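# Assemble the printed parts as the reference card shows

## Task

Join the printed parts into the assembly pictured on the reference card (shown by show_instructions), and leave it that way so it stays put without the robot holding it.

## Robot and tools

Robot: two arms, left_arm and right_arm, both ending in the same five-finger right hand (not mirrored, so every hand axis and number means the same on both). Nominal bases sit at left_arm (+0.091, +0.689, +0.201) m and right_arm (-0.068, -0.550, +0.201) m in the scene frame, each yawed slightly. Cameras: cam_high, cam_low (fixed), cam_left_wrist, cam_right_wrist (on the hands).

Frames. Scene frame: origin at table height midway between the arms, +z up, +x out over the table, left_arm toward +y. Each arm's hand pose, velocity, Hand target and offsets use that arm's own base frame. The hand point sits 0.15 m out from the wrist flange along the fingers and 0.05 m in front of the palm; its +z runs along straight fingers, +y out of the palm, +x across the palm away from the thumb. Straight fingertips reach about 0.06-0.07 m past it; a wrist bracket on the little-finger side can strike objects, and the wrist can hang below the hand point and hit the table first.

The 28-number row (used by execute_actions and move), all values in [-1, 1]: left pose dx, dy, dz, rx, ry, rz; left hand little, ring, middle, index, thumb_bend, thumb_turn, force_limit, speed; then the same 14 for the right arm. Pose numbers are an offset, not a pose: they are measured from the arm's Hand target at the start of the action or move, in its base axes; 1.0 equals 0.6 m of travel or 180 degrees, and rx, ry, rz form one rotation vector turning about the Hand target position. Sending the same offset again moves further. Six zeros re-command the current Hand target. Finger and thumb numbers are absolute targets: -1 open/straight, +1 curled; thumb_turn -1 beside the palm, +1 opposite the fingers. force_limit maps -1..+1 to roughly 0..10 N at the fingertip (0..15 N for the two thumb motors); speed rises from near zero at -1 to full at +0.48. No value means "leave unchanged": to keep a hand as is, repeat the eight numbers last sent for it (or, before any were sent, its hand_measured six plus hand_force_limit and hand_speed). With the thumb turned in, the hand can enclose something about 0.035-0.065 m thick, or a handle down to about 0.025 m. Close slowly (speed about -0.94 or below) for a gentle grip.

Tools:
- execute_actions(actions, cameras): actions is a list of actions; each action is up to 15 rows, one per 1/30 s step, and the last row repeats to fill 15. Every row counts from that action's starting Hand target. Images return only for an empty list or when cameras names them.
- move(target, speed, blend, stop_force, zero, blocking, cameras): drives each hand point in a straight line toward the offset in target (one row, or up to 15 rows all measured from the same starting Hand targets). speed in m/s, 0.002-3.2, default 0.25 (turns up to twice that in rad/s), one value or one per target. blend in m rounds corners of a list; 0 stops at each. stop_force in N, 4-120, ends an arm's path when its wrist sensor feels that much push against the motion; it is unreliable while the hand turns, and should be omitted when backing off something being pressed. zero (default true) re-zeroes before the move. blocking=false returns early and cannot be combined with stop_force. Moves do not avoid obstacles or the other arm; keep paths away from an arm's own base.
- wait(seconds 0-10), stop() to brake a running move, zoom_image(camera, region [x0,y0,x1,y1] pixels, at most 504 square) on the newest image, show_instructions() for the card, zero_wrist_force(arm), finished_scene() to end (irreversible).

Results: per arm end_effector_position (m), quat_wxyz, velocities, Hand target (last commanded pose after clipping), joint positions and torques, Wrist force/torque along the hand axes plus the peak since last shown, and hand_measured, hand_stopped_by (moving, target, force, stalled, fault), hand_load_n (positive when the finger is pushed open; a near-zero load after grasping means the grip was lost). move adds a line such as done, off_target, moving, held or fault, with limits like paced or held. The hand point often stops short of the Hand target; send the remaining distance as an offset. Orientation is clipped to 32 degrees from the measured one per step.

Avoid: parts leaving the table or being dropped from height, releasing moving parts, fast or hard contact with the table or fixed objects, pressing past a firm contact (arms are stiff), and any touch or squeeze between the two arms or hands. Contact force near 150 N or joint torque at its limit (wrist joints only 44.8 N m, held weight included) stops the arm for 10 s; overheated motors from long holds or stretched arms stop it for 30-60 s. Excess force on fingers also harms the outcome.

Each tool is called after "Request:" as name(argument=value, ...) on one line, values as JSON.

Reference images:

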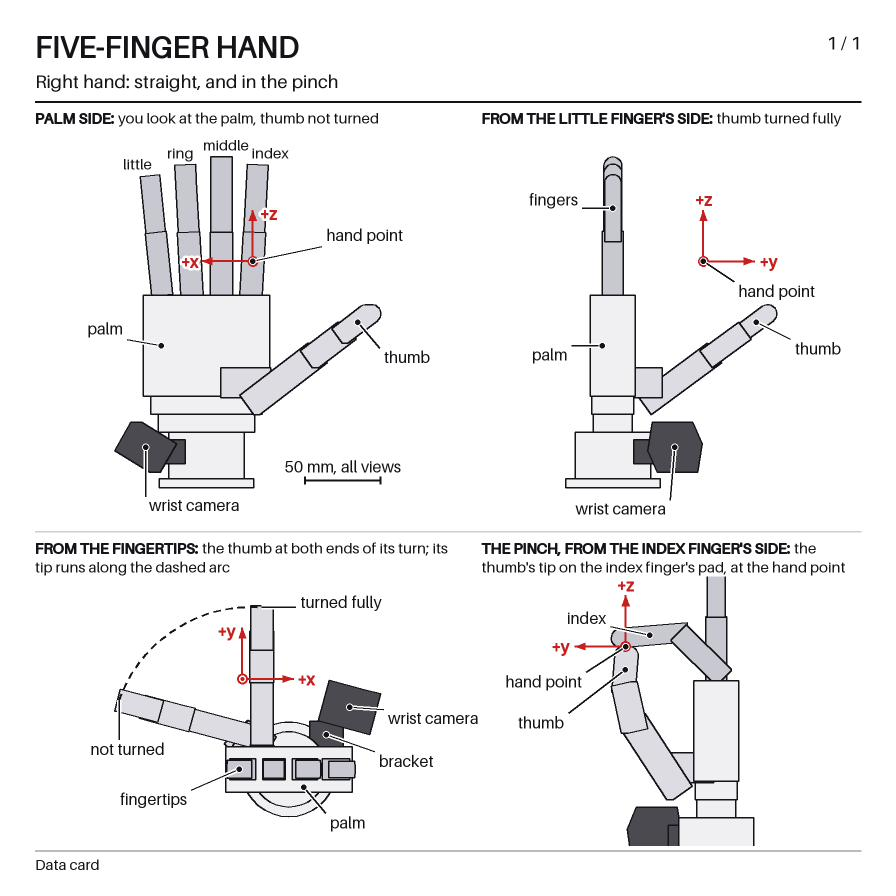

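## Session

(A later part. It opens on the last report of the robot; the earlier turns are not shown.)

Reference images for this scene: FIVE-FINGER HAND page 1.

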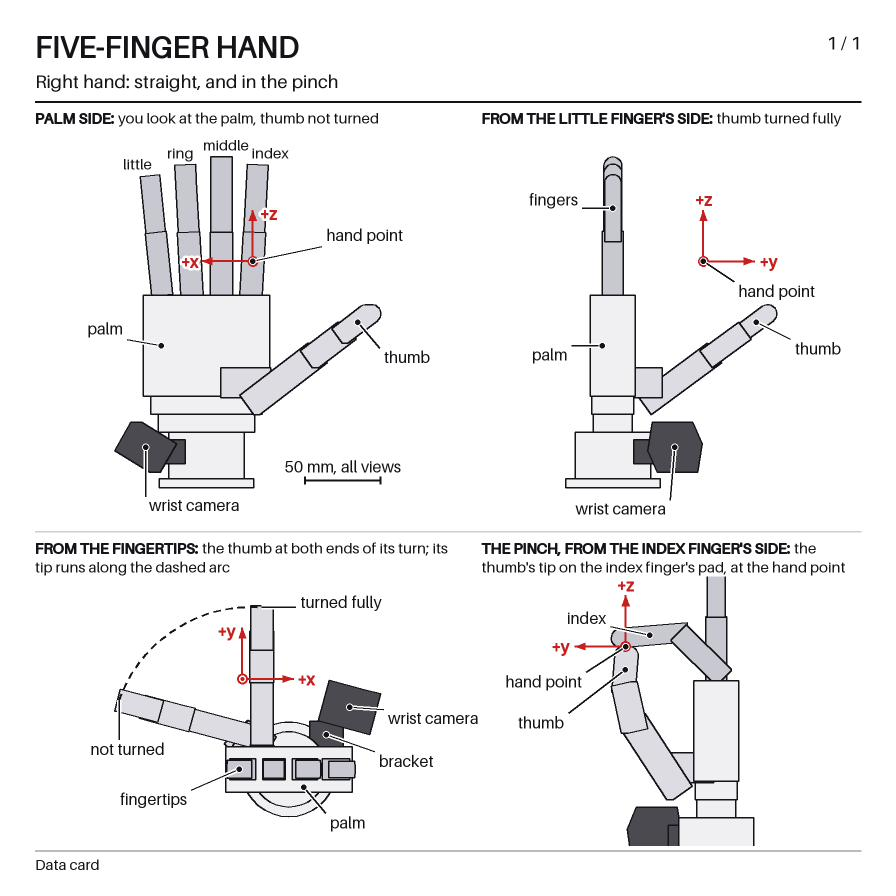

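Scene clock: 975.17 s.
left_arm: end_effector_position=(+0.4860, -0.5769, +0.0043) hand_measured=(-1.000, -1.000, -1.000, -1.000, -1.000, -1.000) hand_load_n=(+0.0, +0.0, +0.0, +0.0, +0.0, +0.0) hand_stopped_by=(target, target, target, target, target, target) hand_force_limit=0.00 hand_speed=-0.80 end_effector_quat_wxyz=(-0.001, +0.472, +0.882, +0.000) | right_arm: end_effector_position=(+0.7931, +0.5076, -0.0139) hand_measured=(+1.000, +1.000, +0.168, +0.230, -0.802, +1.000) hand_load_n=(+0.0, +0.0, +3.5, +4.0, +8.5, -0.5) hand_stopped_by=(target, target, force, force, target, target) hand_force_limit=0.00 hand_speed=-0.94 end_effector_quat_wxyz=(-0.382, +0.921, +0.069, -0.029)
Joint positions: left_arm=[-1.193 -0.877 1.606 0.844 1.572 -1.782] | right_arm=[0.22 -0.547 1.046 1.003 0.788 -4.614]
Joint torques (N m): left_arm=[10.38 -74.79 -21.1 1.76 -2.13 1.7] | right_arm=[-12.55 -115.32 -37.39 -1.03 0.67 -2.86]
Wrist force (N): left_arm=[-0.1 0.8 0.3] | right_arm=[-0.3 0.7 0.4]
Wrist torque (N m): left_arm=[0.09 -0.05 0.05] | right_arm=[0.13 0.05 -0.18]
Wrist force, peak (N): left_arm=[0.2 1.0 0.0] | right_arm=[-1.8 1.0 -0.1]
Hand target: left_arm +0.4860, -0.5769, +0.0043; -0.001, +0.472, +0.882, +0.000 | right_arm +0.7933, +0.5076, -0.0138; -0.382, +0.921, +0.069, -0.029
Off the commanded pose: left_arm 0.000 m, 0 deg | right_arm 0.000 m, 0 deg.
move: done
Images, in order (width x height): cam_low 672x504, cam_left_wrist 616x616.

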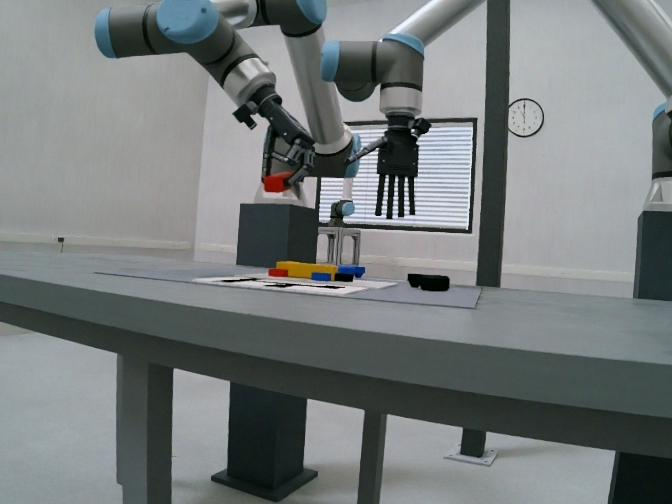

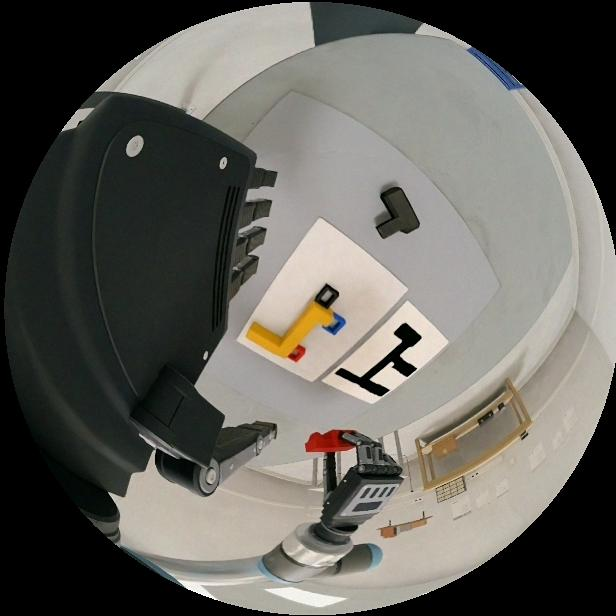

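Request:
wait(seconds=0, cameras=["cam_high", "cam_left_wrist"])

Request:
zoom_image(camera="cam_high", region=[175, 170, 285, 260])

Request:
zoom_image(camera="cam_left_wrist", region=[320, 290, 450, 410])

Request:
zoom_image(camera="cam_left_wrist", region=[240, 260, 350, 370])

Scene clock: 1020.43 s.
left_arm: end_effector_position=(+0.4860, -0.5769, +0.0043) hand_measured=(-1.000, -1.000, -1.000, -1.000, -1.000, -1.000) hand_load_n=(+0.0, +0.0, +0.0, +0.0, +0.0, +0.0) hand_stopped_by=(target, target, target, target, target, target) hand_force_limit=0.00 hand_speed=-0.80 end_effector_quat_wxyz=(-0.001, +0.472, +0.882, +0.000) | right_arm: end_effector_position=(+0.7933, +0.5076, -0.0138) hand_measured=(+1.000, +1.000, +0.168, +0.230, -0.802, +1.000) hand_load_n=(+0.0, +0.0, +3.5, +4.0, +8.5, -0.5) hand_stopped_by=(target, target, force, force, target, target) hand_force_limit=0.00 hand_speed=-0.94 end_effector_quat_wxyz=(-0.382, +0.921, +0.069, -0.029)
Joint positions: left_arm=[-1.193 -0.877 1.606 0.844 1.572 -1.782] | right_arm=[0.22 -0.547 1.046 1.003 0.788 -4.615]
Joint torques (N m): left_arm=[11.69 -75.21 -20.56 1.57 -2.29 1.89] | right_arm=[-17.38 -119.08 -39.43 -1.3 -2.32 -2.9]
Wrist force (N): left_arm=[-0.1 0.7 0.1] | right_arm=[-0.6 0.7 0.2]
Wrist torque (N m): left_arm=[0.09 -0.04 0.04] | right_arm=[0.14 0.09 -0.20]
Wrist force, peak (N): left_arm=[-0.4 0.9 0.1] | right_arm=[-0.8 0.6 0.8]
Hand target: left_arm +0.4860, -0.5769, +0.0043; -0.001, +0.472, +0.882, +0.000 | right_arm +0.7933, +0.5076, -0.0138; -0.382, +0.921, +0.069, -0.029
Off the commanded pose: left_arm 0.000 m, 0 deg | right_arm 0.000 m, 0 deg.
Images, in order (width x height): cam_high 672x504, cam_left_wrist 616x616.

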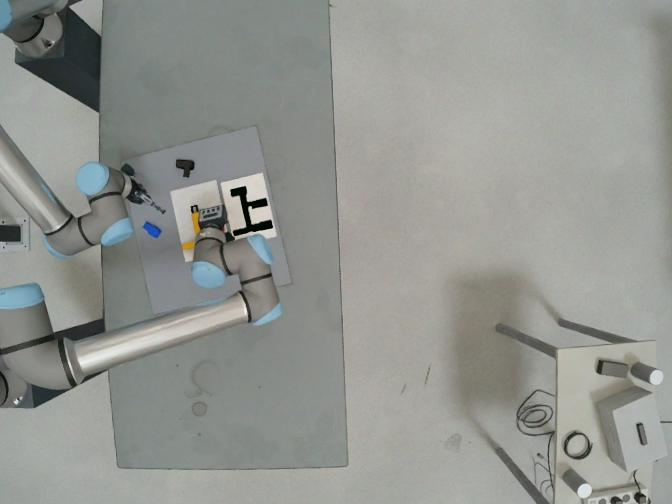

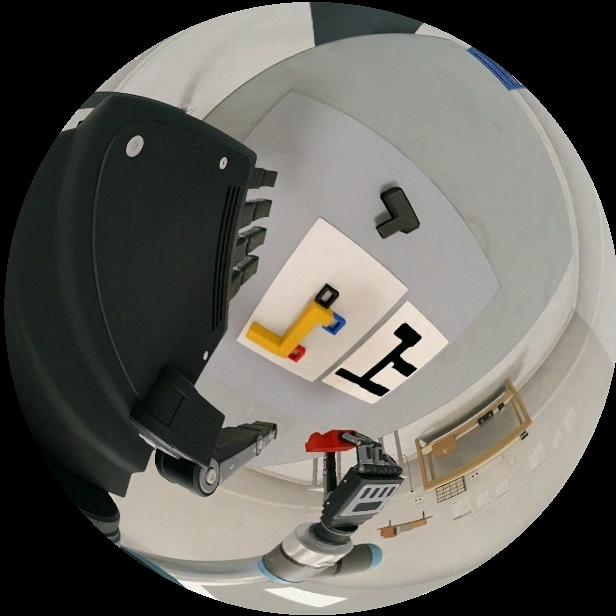

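Scaled by 4.582 from the camera's 672x504 image, which has a finer 960x720 frame.

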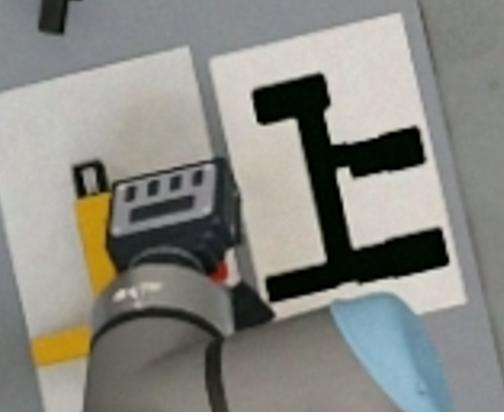

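Scaled by 3.877 from the camera's 616x616 image, which has a finer 880x880 frame.

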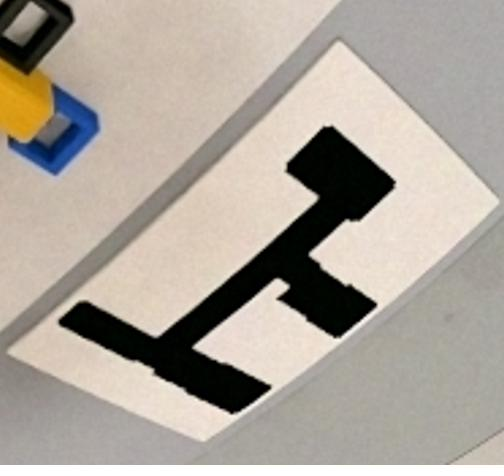

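Scaled by 4.582 from the camera's 616x616 image, which has a finer 880x880 frame.

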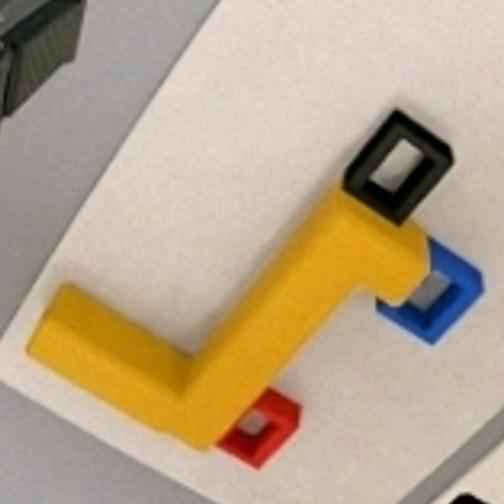

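Request:
zoom_image(camera="cam_high", region=[228, 180, 278, 240])

Request:
zoom_image(camera="cam_left_wrist", region=[330, 315, 420, 405])

Scaled by 8.400 from the camera's 672x504 image, which has a finer 960x720 frame.

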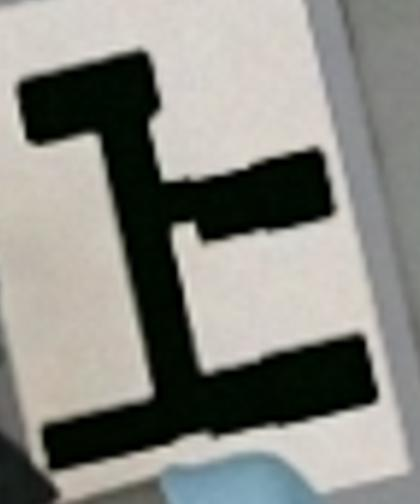

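Scaled by 5.600 from the camera's 616x616 image, which has a finer 880x880 frame.

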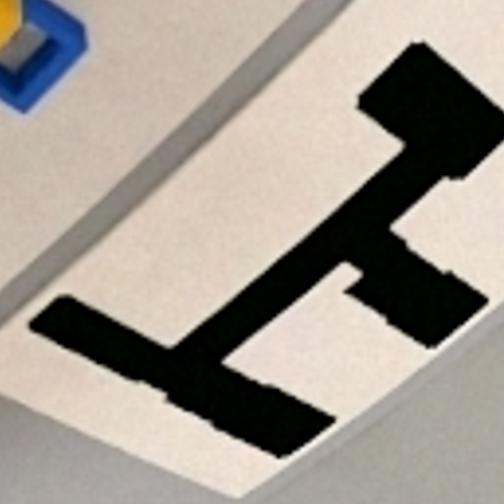

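Request:
move(target=[[0,0,0,0,0,0,-1,-1,-1,-1,-1,-1,0,-0.8,0,0,-0.23,0,0,0,1,1,0.4,0.4,-0.8,1,0,-0.94],[0,0,0,0,0,0,-1,-1,-1,-1,-1,-1,0,-0.8,0,0,-0.2637,0,0,0,1,1,0.4,0.4,-0.8,1,0,-0.94]], speed=[0.12,0.02], stop_force=7, cameras=["cam_left_wrist", "cam_low"])

Request:
zoom_image(camera="cam_left_wrist", region=[275, 330, 345, 400])

Request:
zoom_image(camera="cam_low", region=[235, 240, 315, 290])

Scene clock: 1051.17 s.
left_arm: end_effector_position=(+0.4860, -0.5769, +0.0043) hand_measured=(-1.000, -1.000, -1.000, -1.000, -1.000, -1.000) hand_load_n=(+0.0, +0.0, +0.0, +0.0, +0.0, +0.0) hand_stopped_by=(target, target, target, target, target, target) hand_force_limit=0.00 hand_speed=-0.80 end_effector_quat_wxyz=(-0.001, +0.472, +0.882, +0.000) | right_arm: end_effector_position=(+0.7933, +0.5076, -0.1720) hand_measured=(+1.000, +1.000, +0.168, +0.230, -0.802, +1.000) hand_load_n=(+0.0, +0.0, +3.5, +3.0, +8.0, +0.5) hand_stopped_by=(target, target, force, force, target, target) hand_force_limit=0.00 hand_speed=-0.94 end_effector_quat_wxyz=(-0.382, +0.921, +0.069, -0.029)
Joint positions: left_arm=[-1.193 -0.877 1.606 0.844 1.572 -1.782] | right_arm=[0.22 -0.385 1.028 0.859 0.788 -4.615]
Joint torques (N m): left_arm=[12.62 -75.23 -20.79 1.61 -2.22 1.64] | right_arm=[10.34 -122 -22.12 5.97 -2.26 2.42]
Wrist force (N): left_arm=[0.1 0.6 0.3] | right_arm=[-0.7 -0.2 -0.3]
Wrist torque (N m): left_arm=[0.07 -0.08 0.06] | right_arm=[0.06 0.11 -0.22]
Wrist force, peak (N): left_arm=[-0.1 1.0 0.2] | right_arm=[-1.9 -2.5 -4.2]
Hand target: left_arm +0.4860, -0.5769, +0.0043; -0.001, +0.472, +0.882, +0.000 | right_arm +0.7933, +0.5076, -0.1720; -0.382, +0.921, +0.069, -0.029
Off the commanded pose: left_arm 0.000 m, 0 deg | right_arm 0.000 m, 0 deg.
move: done
Images, in order (width x height): cam_low 672x504, cam_left_wrist 616x616.

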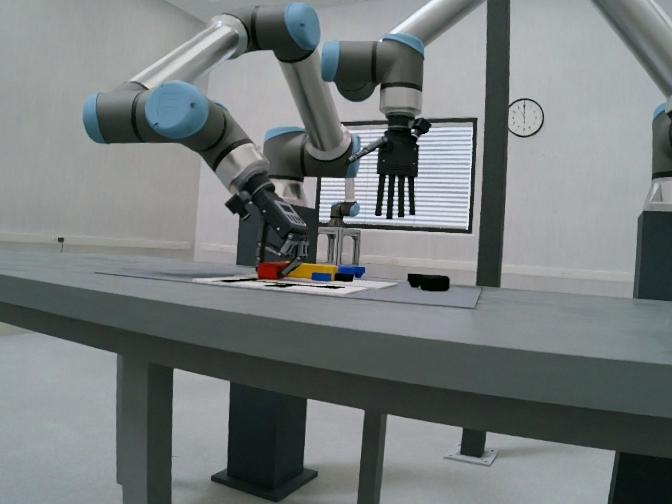

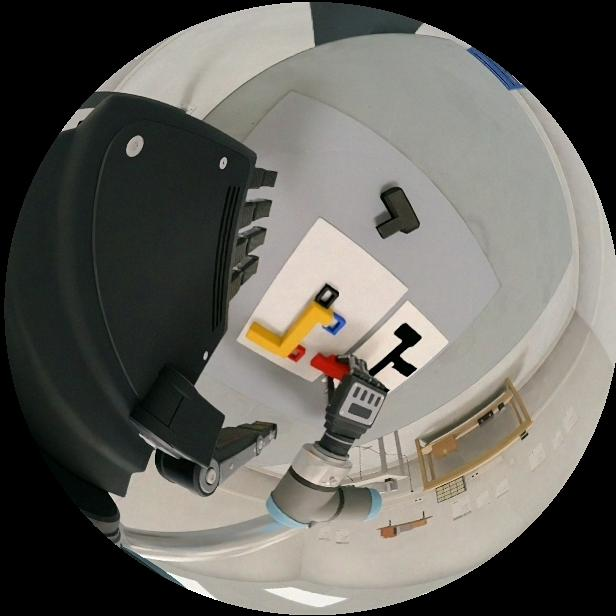

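Scaled by 7.200 from the camera's 616x616 image, which has a finer 880x880 frame.

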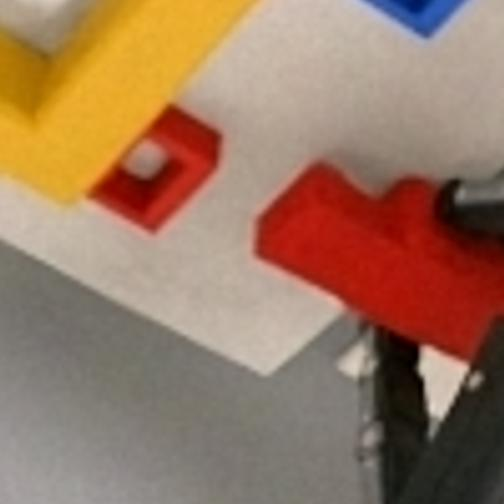

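Scaled by 6.300 from the camera's 672x504 image, which has a finer 960x720 frame.

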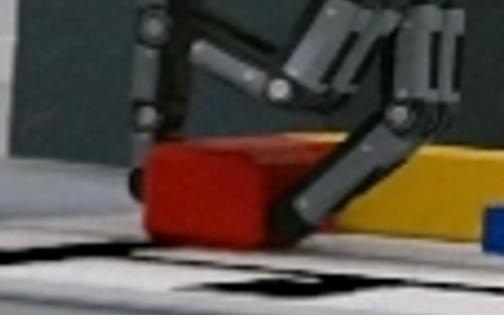

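Request:
execute_actions(actions=[[[0,0,0,0,0,0,-1,-1,-1,-1,-1,-1,0,-0.8,0,0,0,0,0,0,1,1,0.6,0.6,-0.8,1,0.6,-0.94]],[[0,0,0,0,0,0,-1,-1,-1,-1,-1,-1,0,-0.8,0,0,0,0,0,0,1,1,0.6,0.6,-0.8,1,0.6,-0.94]]], cameras=["cam_left_wrist", "cam_right_wrist"])

Request:
zoom_image(camera="cam_right_wrist", region=[290, 220, 450, 380])

Request:
zoom_image(camera="cam_left_wrist", region=[280, 335, 340, 395])

Scene clock: 1058.20 s.
left_arm: end_effector_position=(+0.4860, -0.5769, +0.0043) hand_measured=(-1.000, -1.000, -1.000, -1.000, -1.000, -1.000) hand_load_n=(-0.5, +0.0, +0.0, +0.0, +0.0, +0.0) hand_stopped_by=(target, target, target, target, target, target) hand_force_limit=0.00 hand_speed=-0.80 end_effector_quat_wxyz=(-0.001, +0.472, +0.882, +0.000) | right_arm: end_effector_position=(+0.7933, +0.5076, -0.1720) hand_measured=(+1.000, +1.000, +0.188, +0.256, -0.804, +1.000) hand_load_n=(+0.0, +0.5, +7.5, +9.0, +16.5, +1.0) hand_stopped_by=(target, target, force, force, target, target) hand_force_limit=0.60 hand_speed=-0.94 end_effector_quat_wxyz=(-0.382, +0.921, +0.069, -0.029)
Joint positions: left_arm=[-1.193 -0.877 1.606 0.844 1.572 -1.782] | right_arm=[0.22 -0.385 1.028 0.859 0.788 -4.615]
Joint torques (N m): left_arm=[9.86 -73.71 -21.13 1.86 -2.03 1.54] | right_arm=[10.05 -120.52 -23.99 5.94 -2.63 2.19]
Wrist force (N): left_arm=[-0.1 0.8 0.3] | right_arm=[-0.9 0.5 0.5]
Wrist torque (N m): left_arm=[0.11 -0.05 0.06] | right_arm=[0.10 0.12 -0.22]
Wrist force, peak (N): left_arm=[-0.1 1.0 0.2] | right_arm=[-0.7 1.0 0.8]
Hand target: left_arm +0.4860, -0.5769, +0.0043; -0.001, +0.472, +0.882, +0.000 | right_arm +0.7933, +0.5076, -0.1720; -0.382, +0.921, +0.069, -0.029
Off the commanded pose: left_arm 0.000 m, 0 deg | right_arm 0.000 m, 0 deg.
Step readings (end_effector_position of left_arm | right_arm):
0: (+0.4860, -0.5769, +0.0043) | (+0.7933, +0.5076, -0.1720)
1: (+0.4860, -0.5769, +0.0043) | (+0.7933, +0.5076, -0.1720)
2: (+0.4860, -0.5769, +0.0043) | (+0.7933, +0.5076, -0.1720)
4: (+0.4860, -0.5769, +0.0043) | (+0.7933, +0.5076, -0.1720)
8: (+0.4860, -0.5769, +0.0043) | (+0.7933, +0.5076, -0.1720)
15: (+0.4860, -0.5769, +0.0043) | (+0.7933, +0.5076, -0.1720)
16: (+0.4860, -0.5769, +0.0043) | (+0.7933, +0.5076, -0.1720)
17: (+0.4860, -0.5769, +0.0043) | (+0.7933, +0.5076, -0.1720)
19: (+0.4860, -0.5769, +0.0043) | (+0.7933, +0.5076, -0.1720)
23: (+0.4860, -0.5769, +0.0043) | (+0.7933, +0.5076, -0.1720)
30: (+0.4860, -0.5769, +0.0043) | (+0.7933, +0.5076, -0.1720)
Images, in order (width x height): cam_left_wrist 616x616, cam_right_wrist 616x616.

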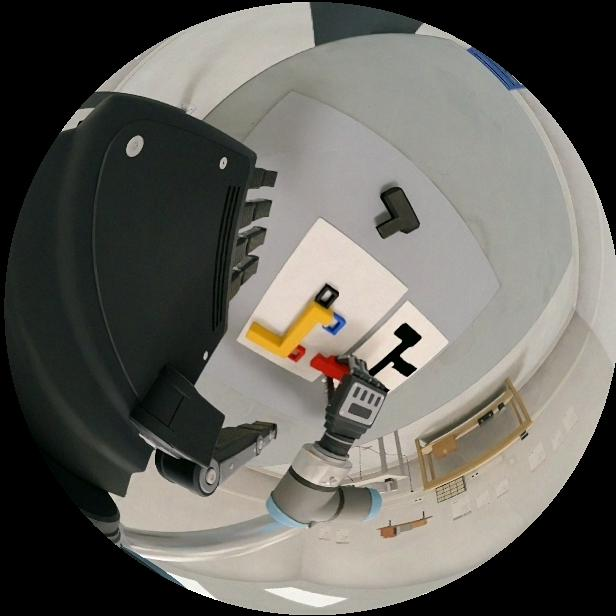

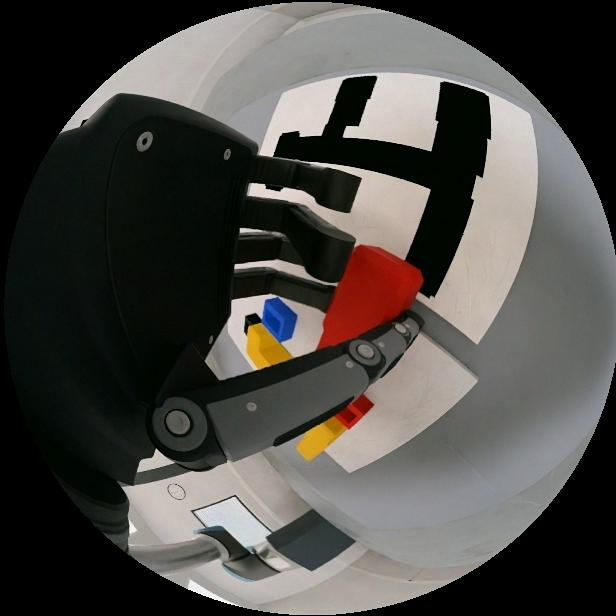

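Scaled by 3.150 from the camera's 616x616 image, which has a finer 880x880 frame.

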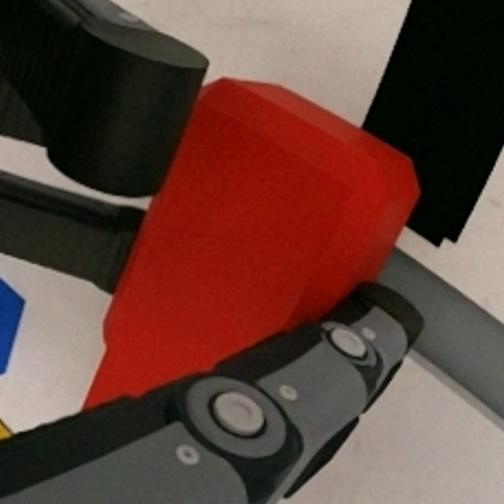

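Scaled by 8.400 from the camera's 616x616 image, which has a finer 880x880 frame.

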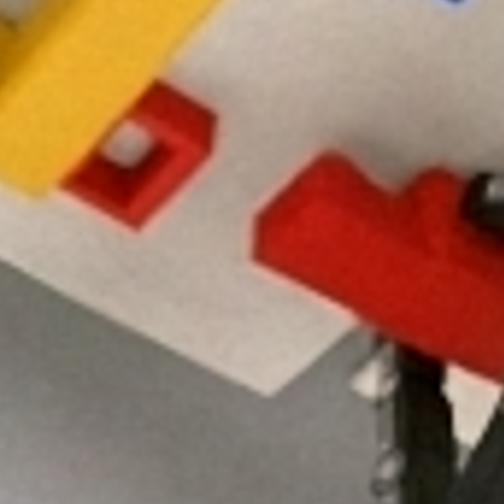

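Request:
move(target=[[0.128,0.1595,-0.0788,-0.1226,-0.0527,-0.1141,-1,-1,-1,-1,-1,-1,0,-0.8,0,0,0.045,0,0,0,1,1,0.6,0.6,-0.8,1,0.6,-0.94],[0.128,0.1595,-0.0788,-0.1226,-0.0527,-0.1141,-1,-1,-1,-1,-1,-1,0,-0.8,-0.0593,-0.0325,0.045,0,0,0,1,1,0.6,0.6,-0.8,1,0.6,-0.94],[0.128,0.1595,-0.0788,-0.1226,-0.0527,-0.1141,-1,-1,-1,-1,-1,-1,0,-0.8,-0.0593,-0.0325,0.025,0,0,0,1,1,0.6,0.6,-0.8,1,0.6,-0.94]], speed=[0.15,0.08,0.03], cameras=["cam_left_wrist", "cam_low"])

Request:
zoom_image(camera="cam_left_wrist", region=[230, 250, 390, 410])

Request:
zoom_image(camera="cam_low", region=[250, 245, 320, 290])

Scene clock: 1147.87 s.
left_arm: end_effector_position=(+0.5628, -0.4812, -0.0430) hand_measured=(-1.000, -1.000, -1.000, -1.000, -1.000, -1.000) hand_load_n=(+0.0, +0.0, +0.0, +0.0, +0.0, +0.0) hand_stopped_by=(target, target, target, target, target, target) hand_force_limit=0.00 hand_speed=-0.80 end_effector_quat_wxyz=(+0.161, +0.610, +0.765, -0.129) | right_arm: end_effector_position=(+0.7577, +0.4880, -0.1572) hand_measured=(+1.000, +1.000, +0.188, +0.256, -0.804, +1.000) hand_load_n=(+0.0, +0.0, +7.5, +9.0, +16.5, +1.0) hand_stopped_by=(target, target, force, force, target, target) hand_force_limit=0.60 hand_speed=-0.94 end_effector_quat_wxyz=(-0.382, +0.921, +0.069, -0.029)
Joint positions: left_arm=[-0.948 -0.985 1.912 0.258 1.729 -1.204] | right_arm=[0.207 -0.459 1.165 0.808 0.787 -4.633]
Joint torques (N m): left_arm=[4.93 -56.92 -32.13 -0.14 -2.09 1.93] | right_arm=[13.79 -121.66 -30.24 3.77 -2.8 2.4]
Wrist force (N): left_arm=[-0.6 0.5 0.0] | right_arm=[-0.5 0.7 0.7]
Wrist torque (N m): left_arm=[0.12 -0.01 -0.22] | right_arm=[0.12 0.06 0.10]
Wrist force, peak (N): left_arm=[0.2 1.3 -0.1] | right_arm=[-1.6 0.8 0.3]
Hand target: left_arm +0.5628, -0.4812, -0.0430; +0.161, +0.610, +0.765, -0.129 | right_arm +0.7577, +0.4881, -0.1570; -0.382, +0.921, +0.069, -0.029
Off the commanded pose: left_arm 0.000 m, 0 deg | right_arm 0.000 m, 0 deg.
move: done
Images, in order (width x height): cam_low 672x504, cam_left_wrist 616x616.

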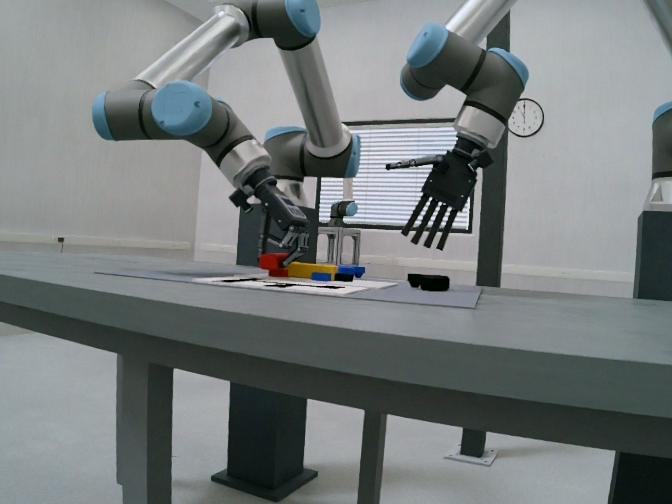

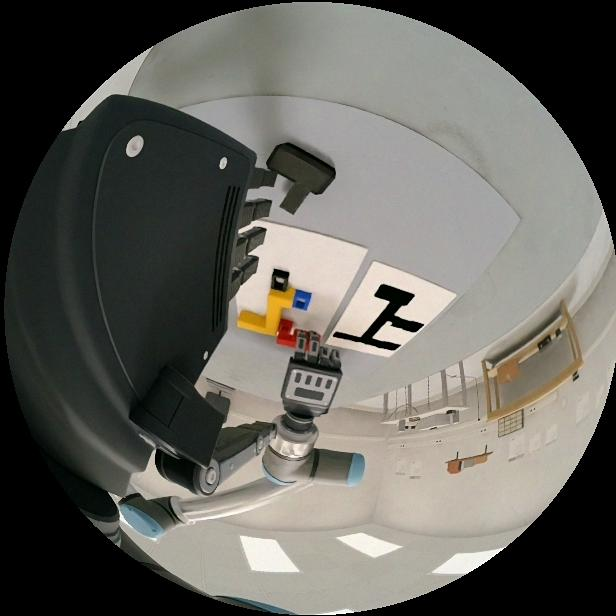

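Scaled by 3.150 from the camera's 616x616 image, which has a finer 880x880 frame.

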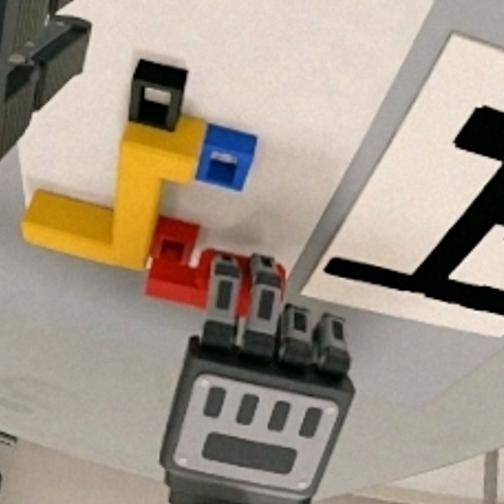

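Scaled by 7.200 from the camera's 672x504 image, which has a finer 960x720 frame.

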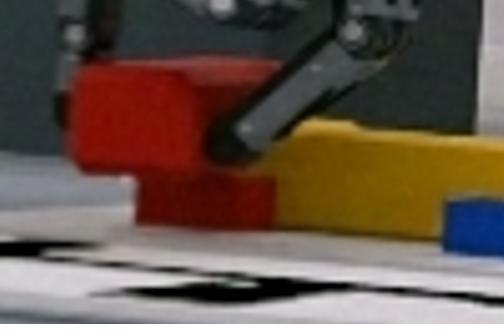

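Request:
zoom_image(camera="cam_left_wrist", region=[262, 300, 332, 360])

Request:
zoom_image(camera="cam_low", region=[255, 248, 300, 283])

Scaled by 7.200 from the camera's 616x616 image, which has a finer 880x880 frame.

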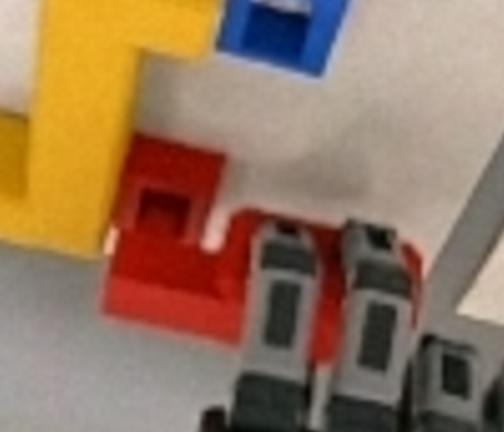

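Scaled by 11.200 from the camera's 672x504 image, which has a finer 960x720 frame.

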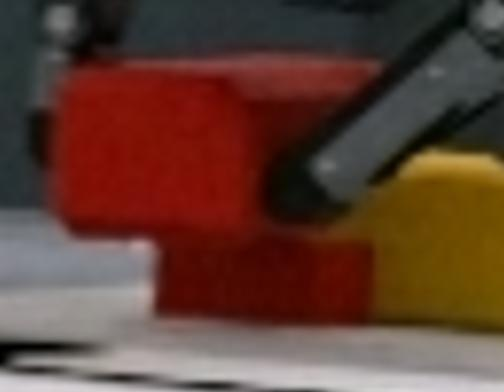

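Request:
zoom_image(camera="cam_left_wrist", region=[268, 310, 304, 346])

Request:
zoom_image(camera="cam_left_wrist", region=[262, 262, 318, 318])

Scaled by 14.000 from the camera's 616x616 image, which has a finer 880x880 frame.

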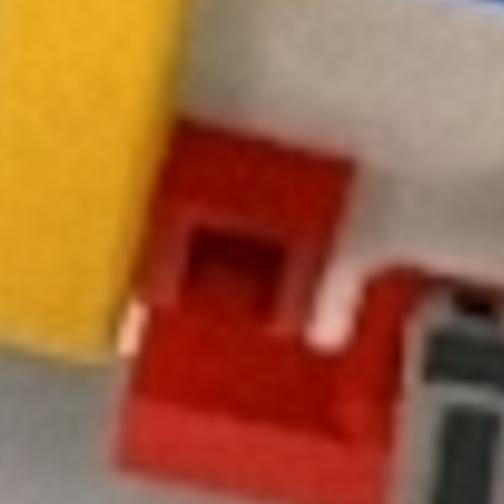

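Scaled by 9.000 from the camera's 616x616 image, which has a finer 880x880 frame.

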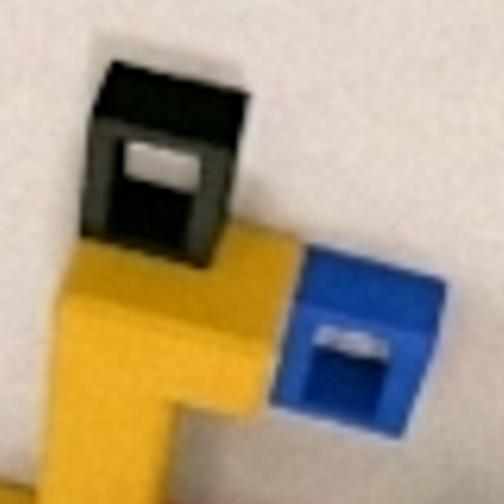

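Request:
move(target=[[0,0,0,0,0,0,-1,-1,-1,-1,-1,-1,0,-0.8,0.0069,0.001,0,0,0,0,1,1,0.6,0.6,-0.8,1,0.6,-0.94],[0,0,0,0,0,0,-1,-1,-1,-1,-1,-1,0,-0.8,0.0069,0.001,-0.025,0,0,0,1,1,0.6,0.6,-0.8,1,0.6,-0.94]], speed=[0.03,0.01], stop_force=4, cameras=["cam_left_wrist", "cam_low"])

Request:
zoom_image(camera="cam_left_wrist", region=[268, 310, 318, 360])

Request:
zoom_image(camera="cam_low", region=[255, 248, 300, 283])

Scene clock: 1229.53 s.
left_arm: end_effector_position=(+0.5628, -0.4812, -0.0430) hand_measured=(-1.000, -1.000, -1.000, -1.000, -1.000, -1.000) hand_load_n=(+0.0, +0.0, +0.0, +0.0, +0.0, +0.0) hand_stopped_by=(target, target, target, target, target, target) hand_force_limit=0.00 hand_speed=-0.80 end_effector_quat_wxyz=(+0.161, +0.610, +0.765, -0.129) | right_arm: end_effector_position=(+0.7618, +0.4886, -0.1690) hand_measured=(+1.000, +1.000, +0.188, +0.256, -0.804, +1.000) hand_load_n=(+0.0, +0.0, +7.0, +4.5, +17.5, -3.0) hand_stopped_by=(target, target, force, force, target, target) hand_force_limit=0.60 hand_speed=-0.94 end_effector_quat_wxyz=(-0.382, +0.921, +0.069, -0.029)
Joint positions: left_arm=[-0.948 -0.985 1.912 0.258 1.729 -1.204] | right_arm=[0.207 -0.439 1.149 0.806 0.787 -4.633]
Joint torques (N m): left_arm=[5.66 -57.17 -32.19 0.11 -2.39 1.8] | right_arm=[-12.46 -118.36 -21.14 7.12 -2.09 -3.57]
Wrist force (N): left_arm=[-0.5 0.4 -0.6] | right_arm=[-0.8 2.9 -3.3]
Wrist torque (N m): left_arm=[0.13 -0.01 -0.22] | right_arm=[0.08 -0.03 0.02]
Wrist force, peak (N): left_arm=[-0.6 0.9 -0.4] | right_arm=[-0.3 -3.6 -8.6]
Hand target: left_arm +0.5628, -0.4812, -0.0430; +0.161, +0.610, +0.765, -0.129 | right_arm +0.7618, +0.4887, -0.1690; -0.382, +0.921, +0.069, -0.029 (not the last commanded pose)
Off the commanded pose: left_arm 0.000 m, 0 deg | right_arm 0.003 m, 0 deg.
move: contact (right_arm); path passed 1 of 2 targets
Images, in order (width x height): cam_low 672x504, cam_left_wrist 616x616.

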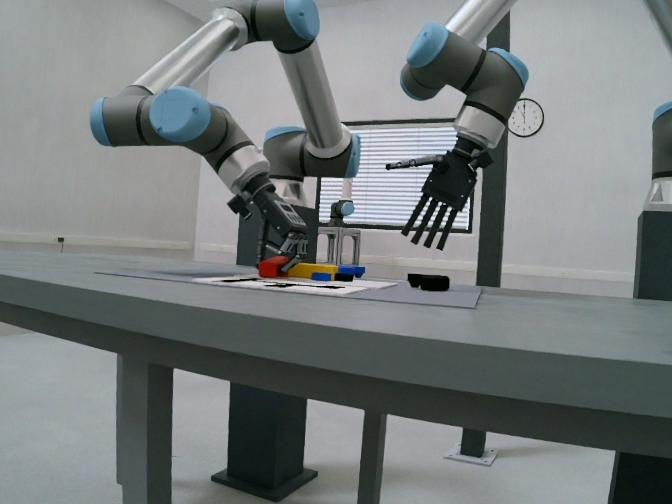

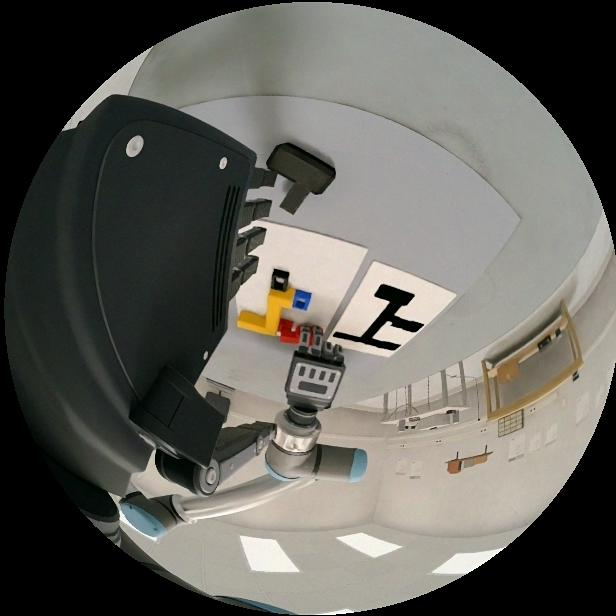

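Scaled by 10.080 from the camera's 616x616 image, which has a finer 880x880 frame.

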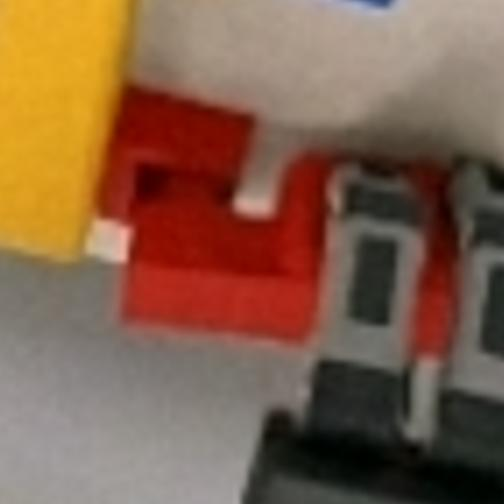

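Scaled by 11.200 from the camera's 672x504 image, which has a finer 960x720 frame.

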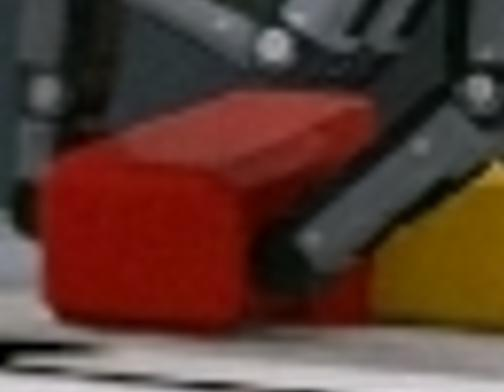

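Request:
zoom_image(camera="cam_left_wrist", region=[272, 312, 304, 344])

Scaled by 15.750 from the camera's 616x616 image, which has a finer 880x880 frame.

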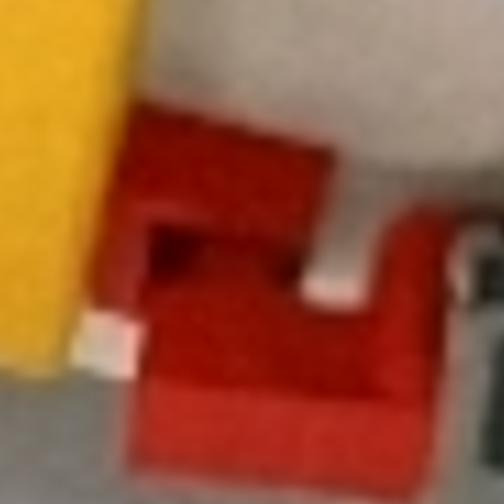

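Request:
move(target=[[0,0,0,0,0,0,-1,-1,-1,-1,-1,-1,0,-0.8,0,0,0.0067,0,0,0,1,1,0.6,0.6,-0.8,1,0.6,-0.94],[0,0,0,0,0,0,-1,-1,-1,-1,-1,-1,0,-0.8,-0.0063,-0.0042,0.0067,0,0,0.015,1,1,0.6,0.6,-0.8,1,0.6,-0.94]], speed=0.03, cameras=["cam_left_wrist", "cam_low", "cam_right_wrist"])

Request:
zoom_image(camera="cam_left_wrist", region=[272, 312, 304, 344])

Request:
zoom_image(camera="cam_low", region=[255, 248, 300, 283])

Request:
zoom_image(camera="cam_right_wrist", region=[290, 220, 450, 380])

Scene clock: 1260.90 s.
left_arm: end_effector_position=(+0.5628, -0.4812, -0.0430) hand_measured=(-1.000, -1.000, -1.000, -1.000, -1.000, -1.000) hand_load_n=(+0.0, +0.0, +0.0, +0.0, +0.0, +0.0) hand_stopped_by=(target, target, target, target, target, target) hand_force_limit=0.00 hand_speed=-0.80 end_effector_quat_wxyz=(+0.161, +0.610, +0.765, -0.129) | right_arm: end_effector_position=(+0.7580, +0.4861, -0.1650) hand_measured=(+1.000, +1.000, +0.188, +0.256, -0.804, +1.000) hand_load_n=(+0.0, +0.0, +6.5, +7.5, +16.5, +0.5) hand_stopped_by=(target, target, force, force, target, target) hand_force_limit=0.60 hand_speed=-0.94 end_effector_quat_wxyz=(-0.381, +0.919, +0.091, -0.038)
Joint positions: left_arm=[-0.948 -0.985 1.912 0.258 1.729 -1.204] | right_arm=[0.206 -0.433 1.139 0.858 0.785 -4.701]
Joint torques (N m): left_arm=[6.51 -56.11 -31.95 0.15 -1.92 1.39] | right_arm=[-16.23 -102.47 -26.99 -0.03 -3.48 2.33]
Wrist force (N): left_arm=[-0.7 0.4 -0.3] | right_arm=[-0.2 0.5 0.8]
Wrist torque (N m): left_arm=[0.12 0.01 -0.23] | right_arm=[0.06 0.01 0.09]
Wrist force, peak (N): left_arm=[-0.9 0.6 -0.4] | right_arm=[-0.9 3.5 -3.3]
Hand target: left_arm +0.5628, -0.4812, -0.0430; +0.161, +0.610, +0.765, -0.129 | right_arm +0.7581, +0.4861, -0.1650; -0.381, +0.919, +0.091, -0.038
Off the commanded pose: left_arm 0.000 m, 0 deg | right_arm 0.000 m, 0 deg.
move: done
Images, in order (width x height): cam_low 672x504, cam_left_wrist 616x616, cam_right_wrist 616x616.

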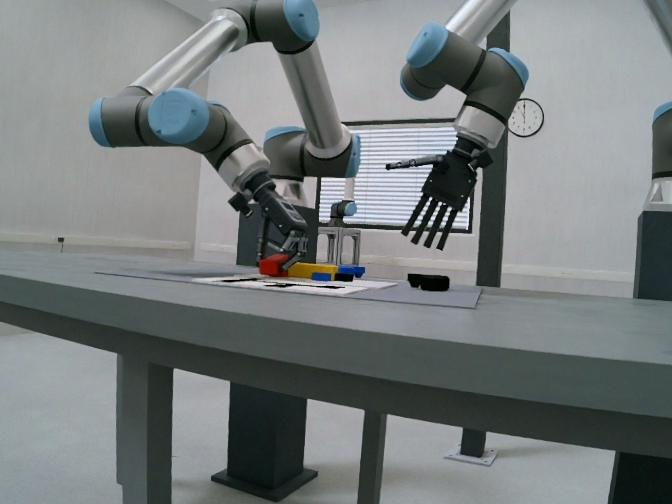

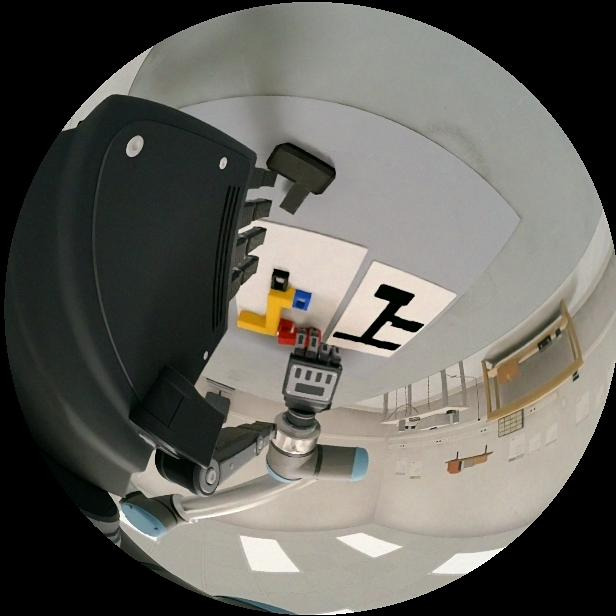

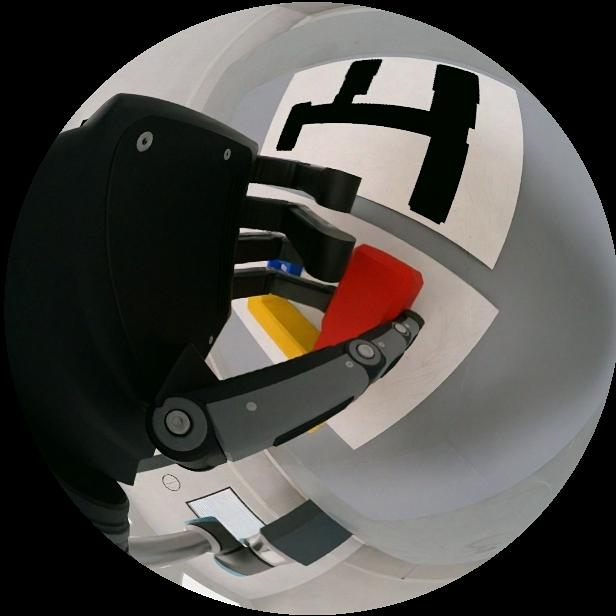

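Scaled by 15.750 from the camera's 616x616 image, which has a finer 880x880 frame.

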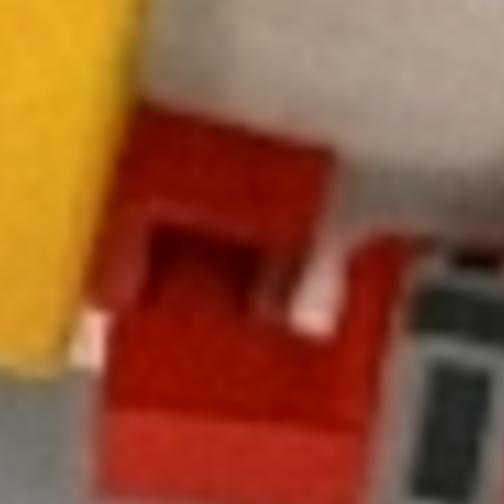

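Scaled by 11.200 from the camera's 672x504 image, which has a finer 960x720 frame.

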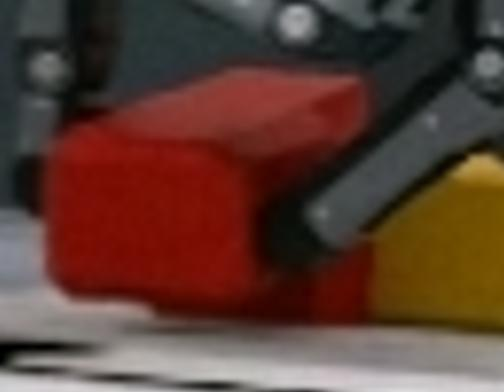

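Scaled by 3.150 from the camera's 616x616 image, which has a finer 880x880 frame.

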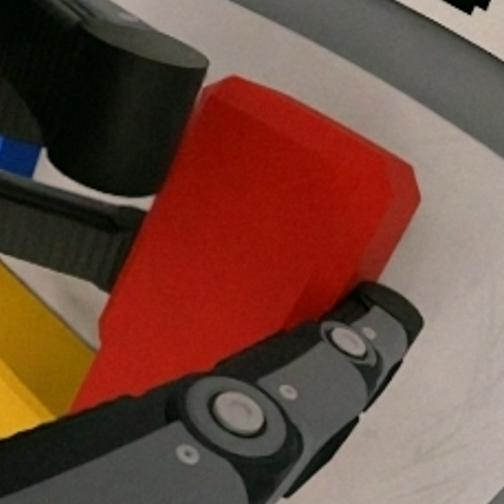

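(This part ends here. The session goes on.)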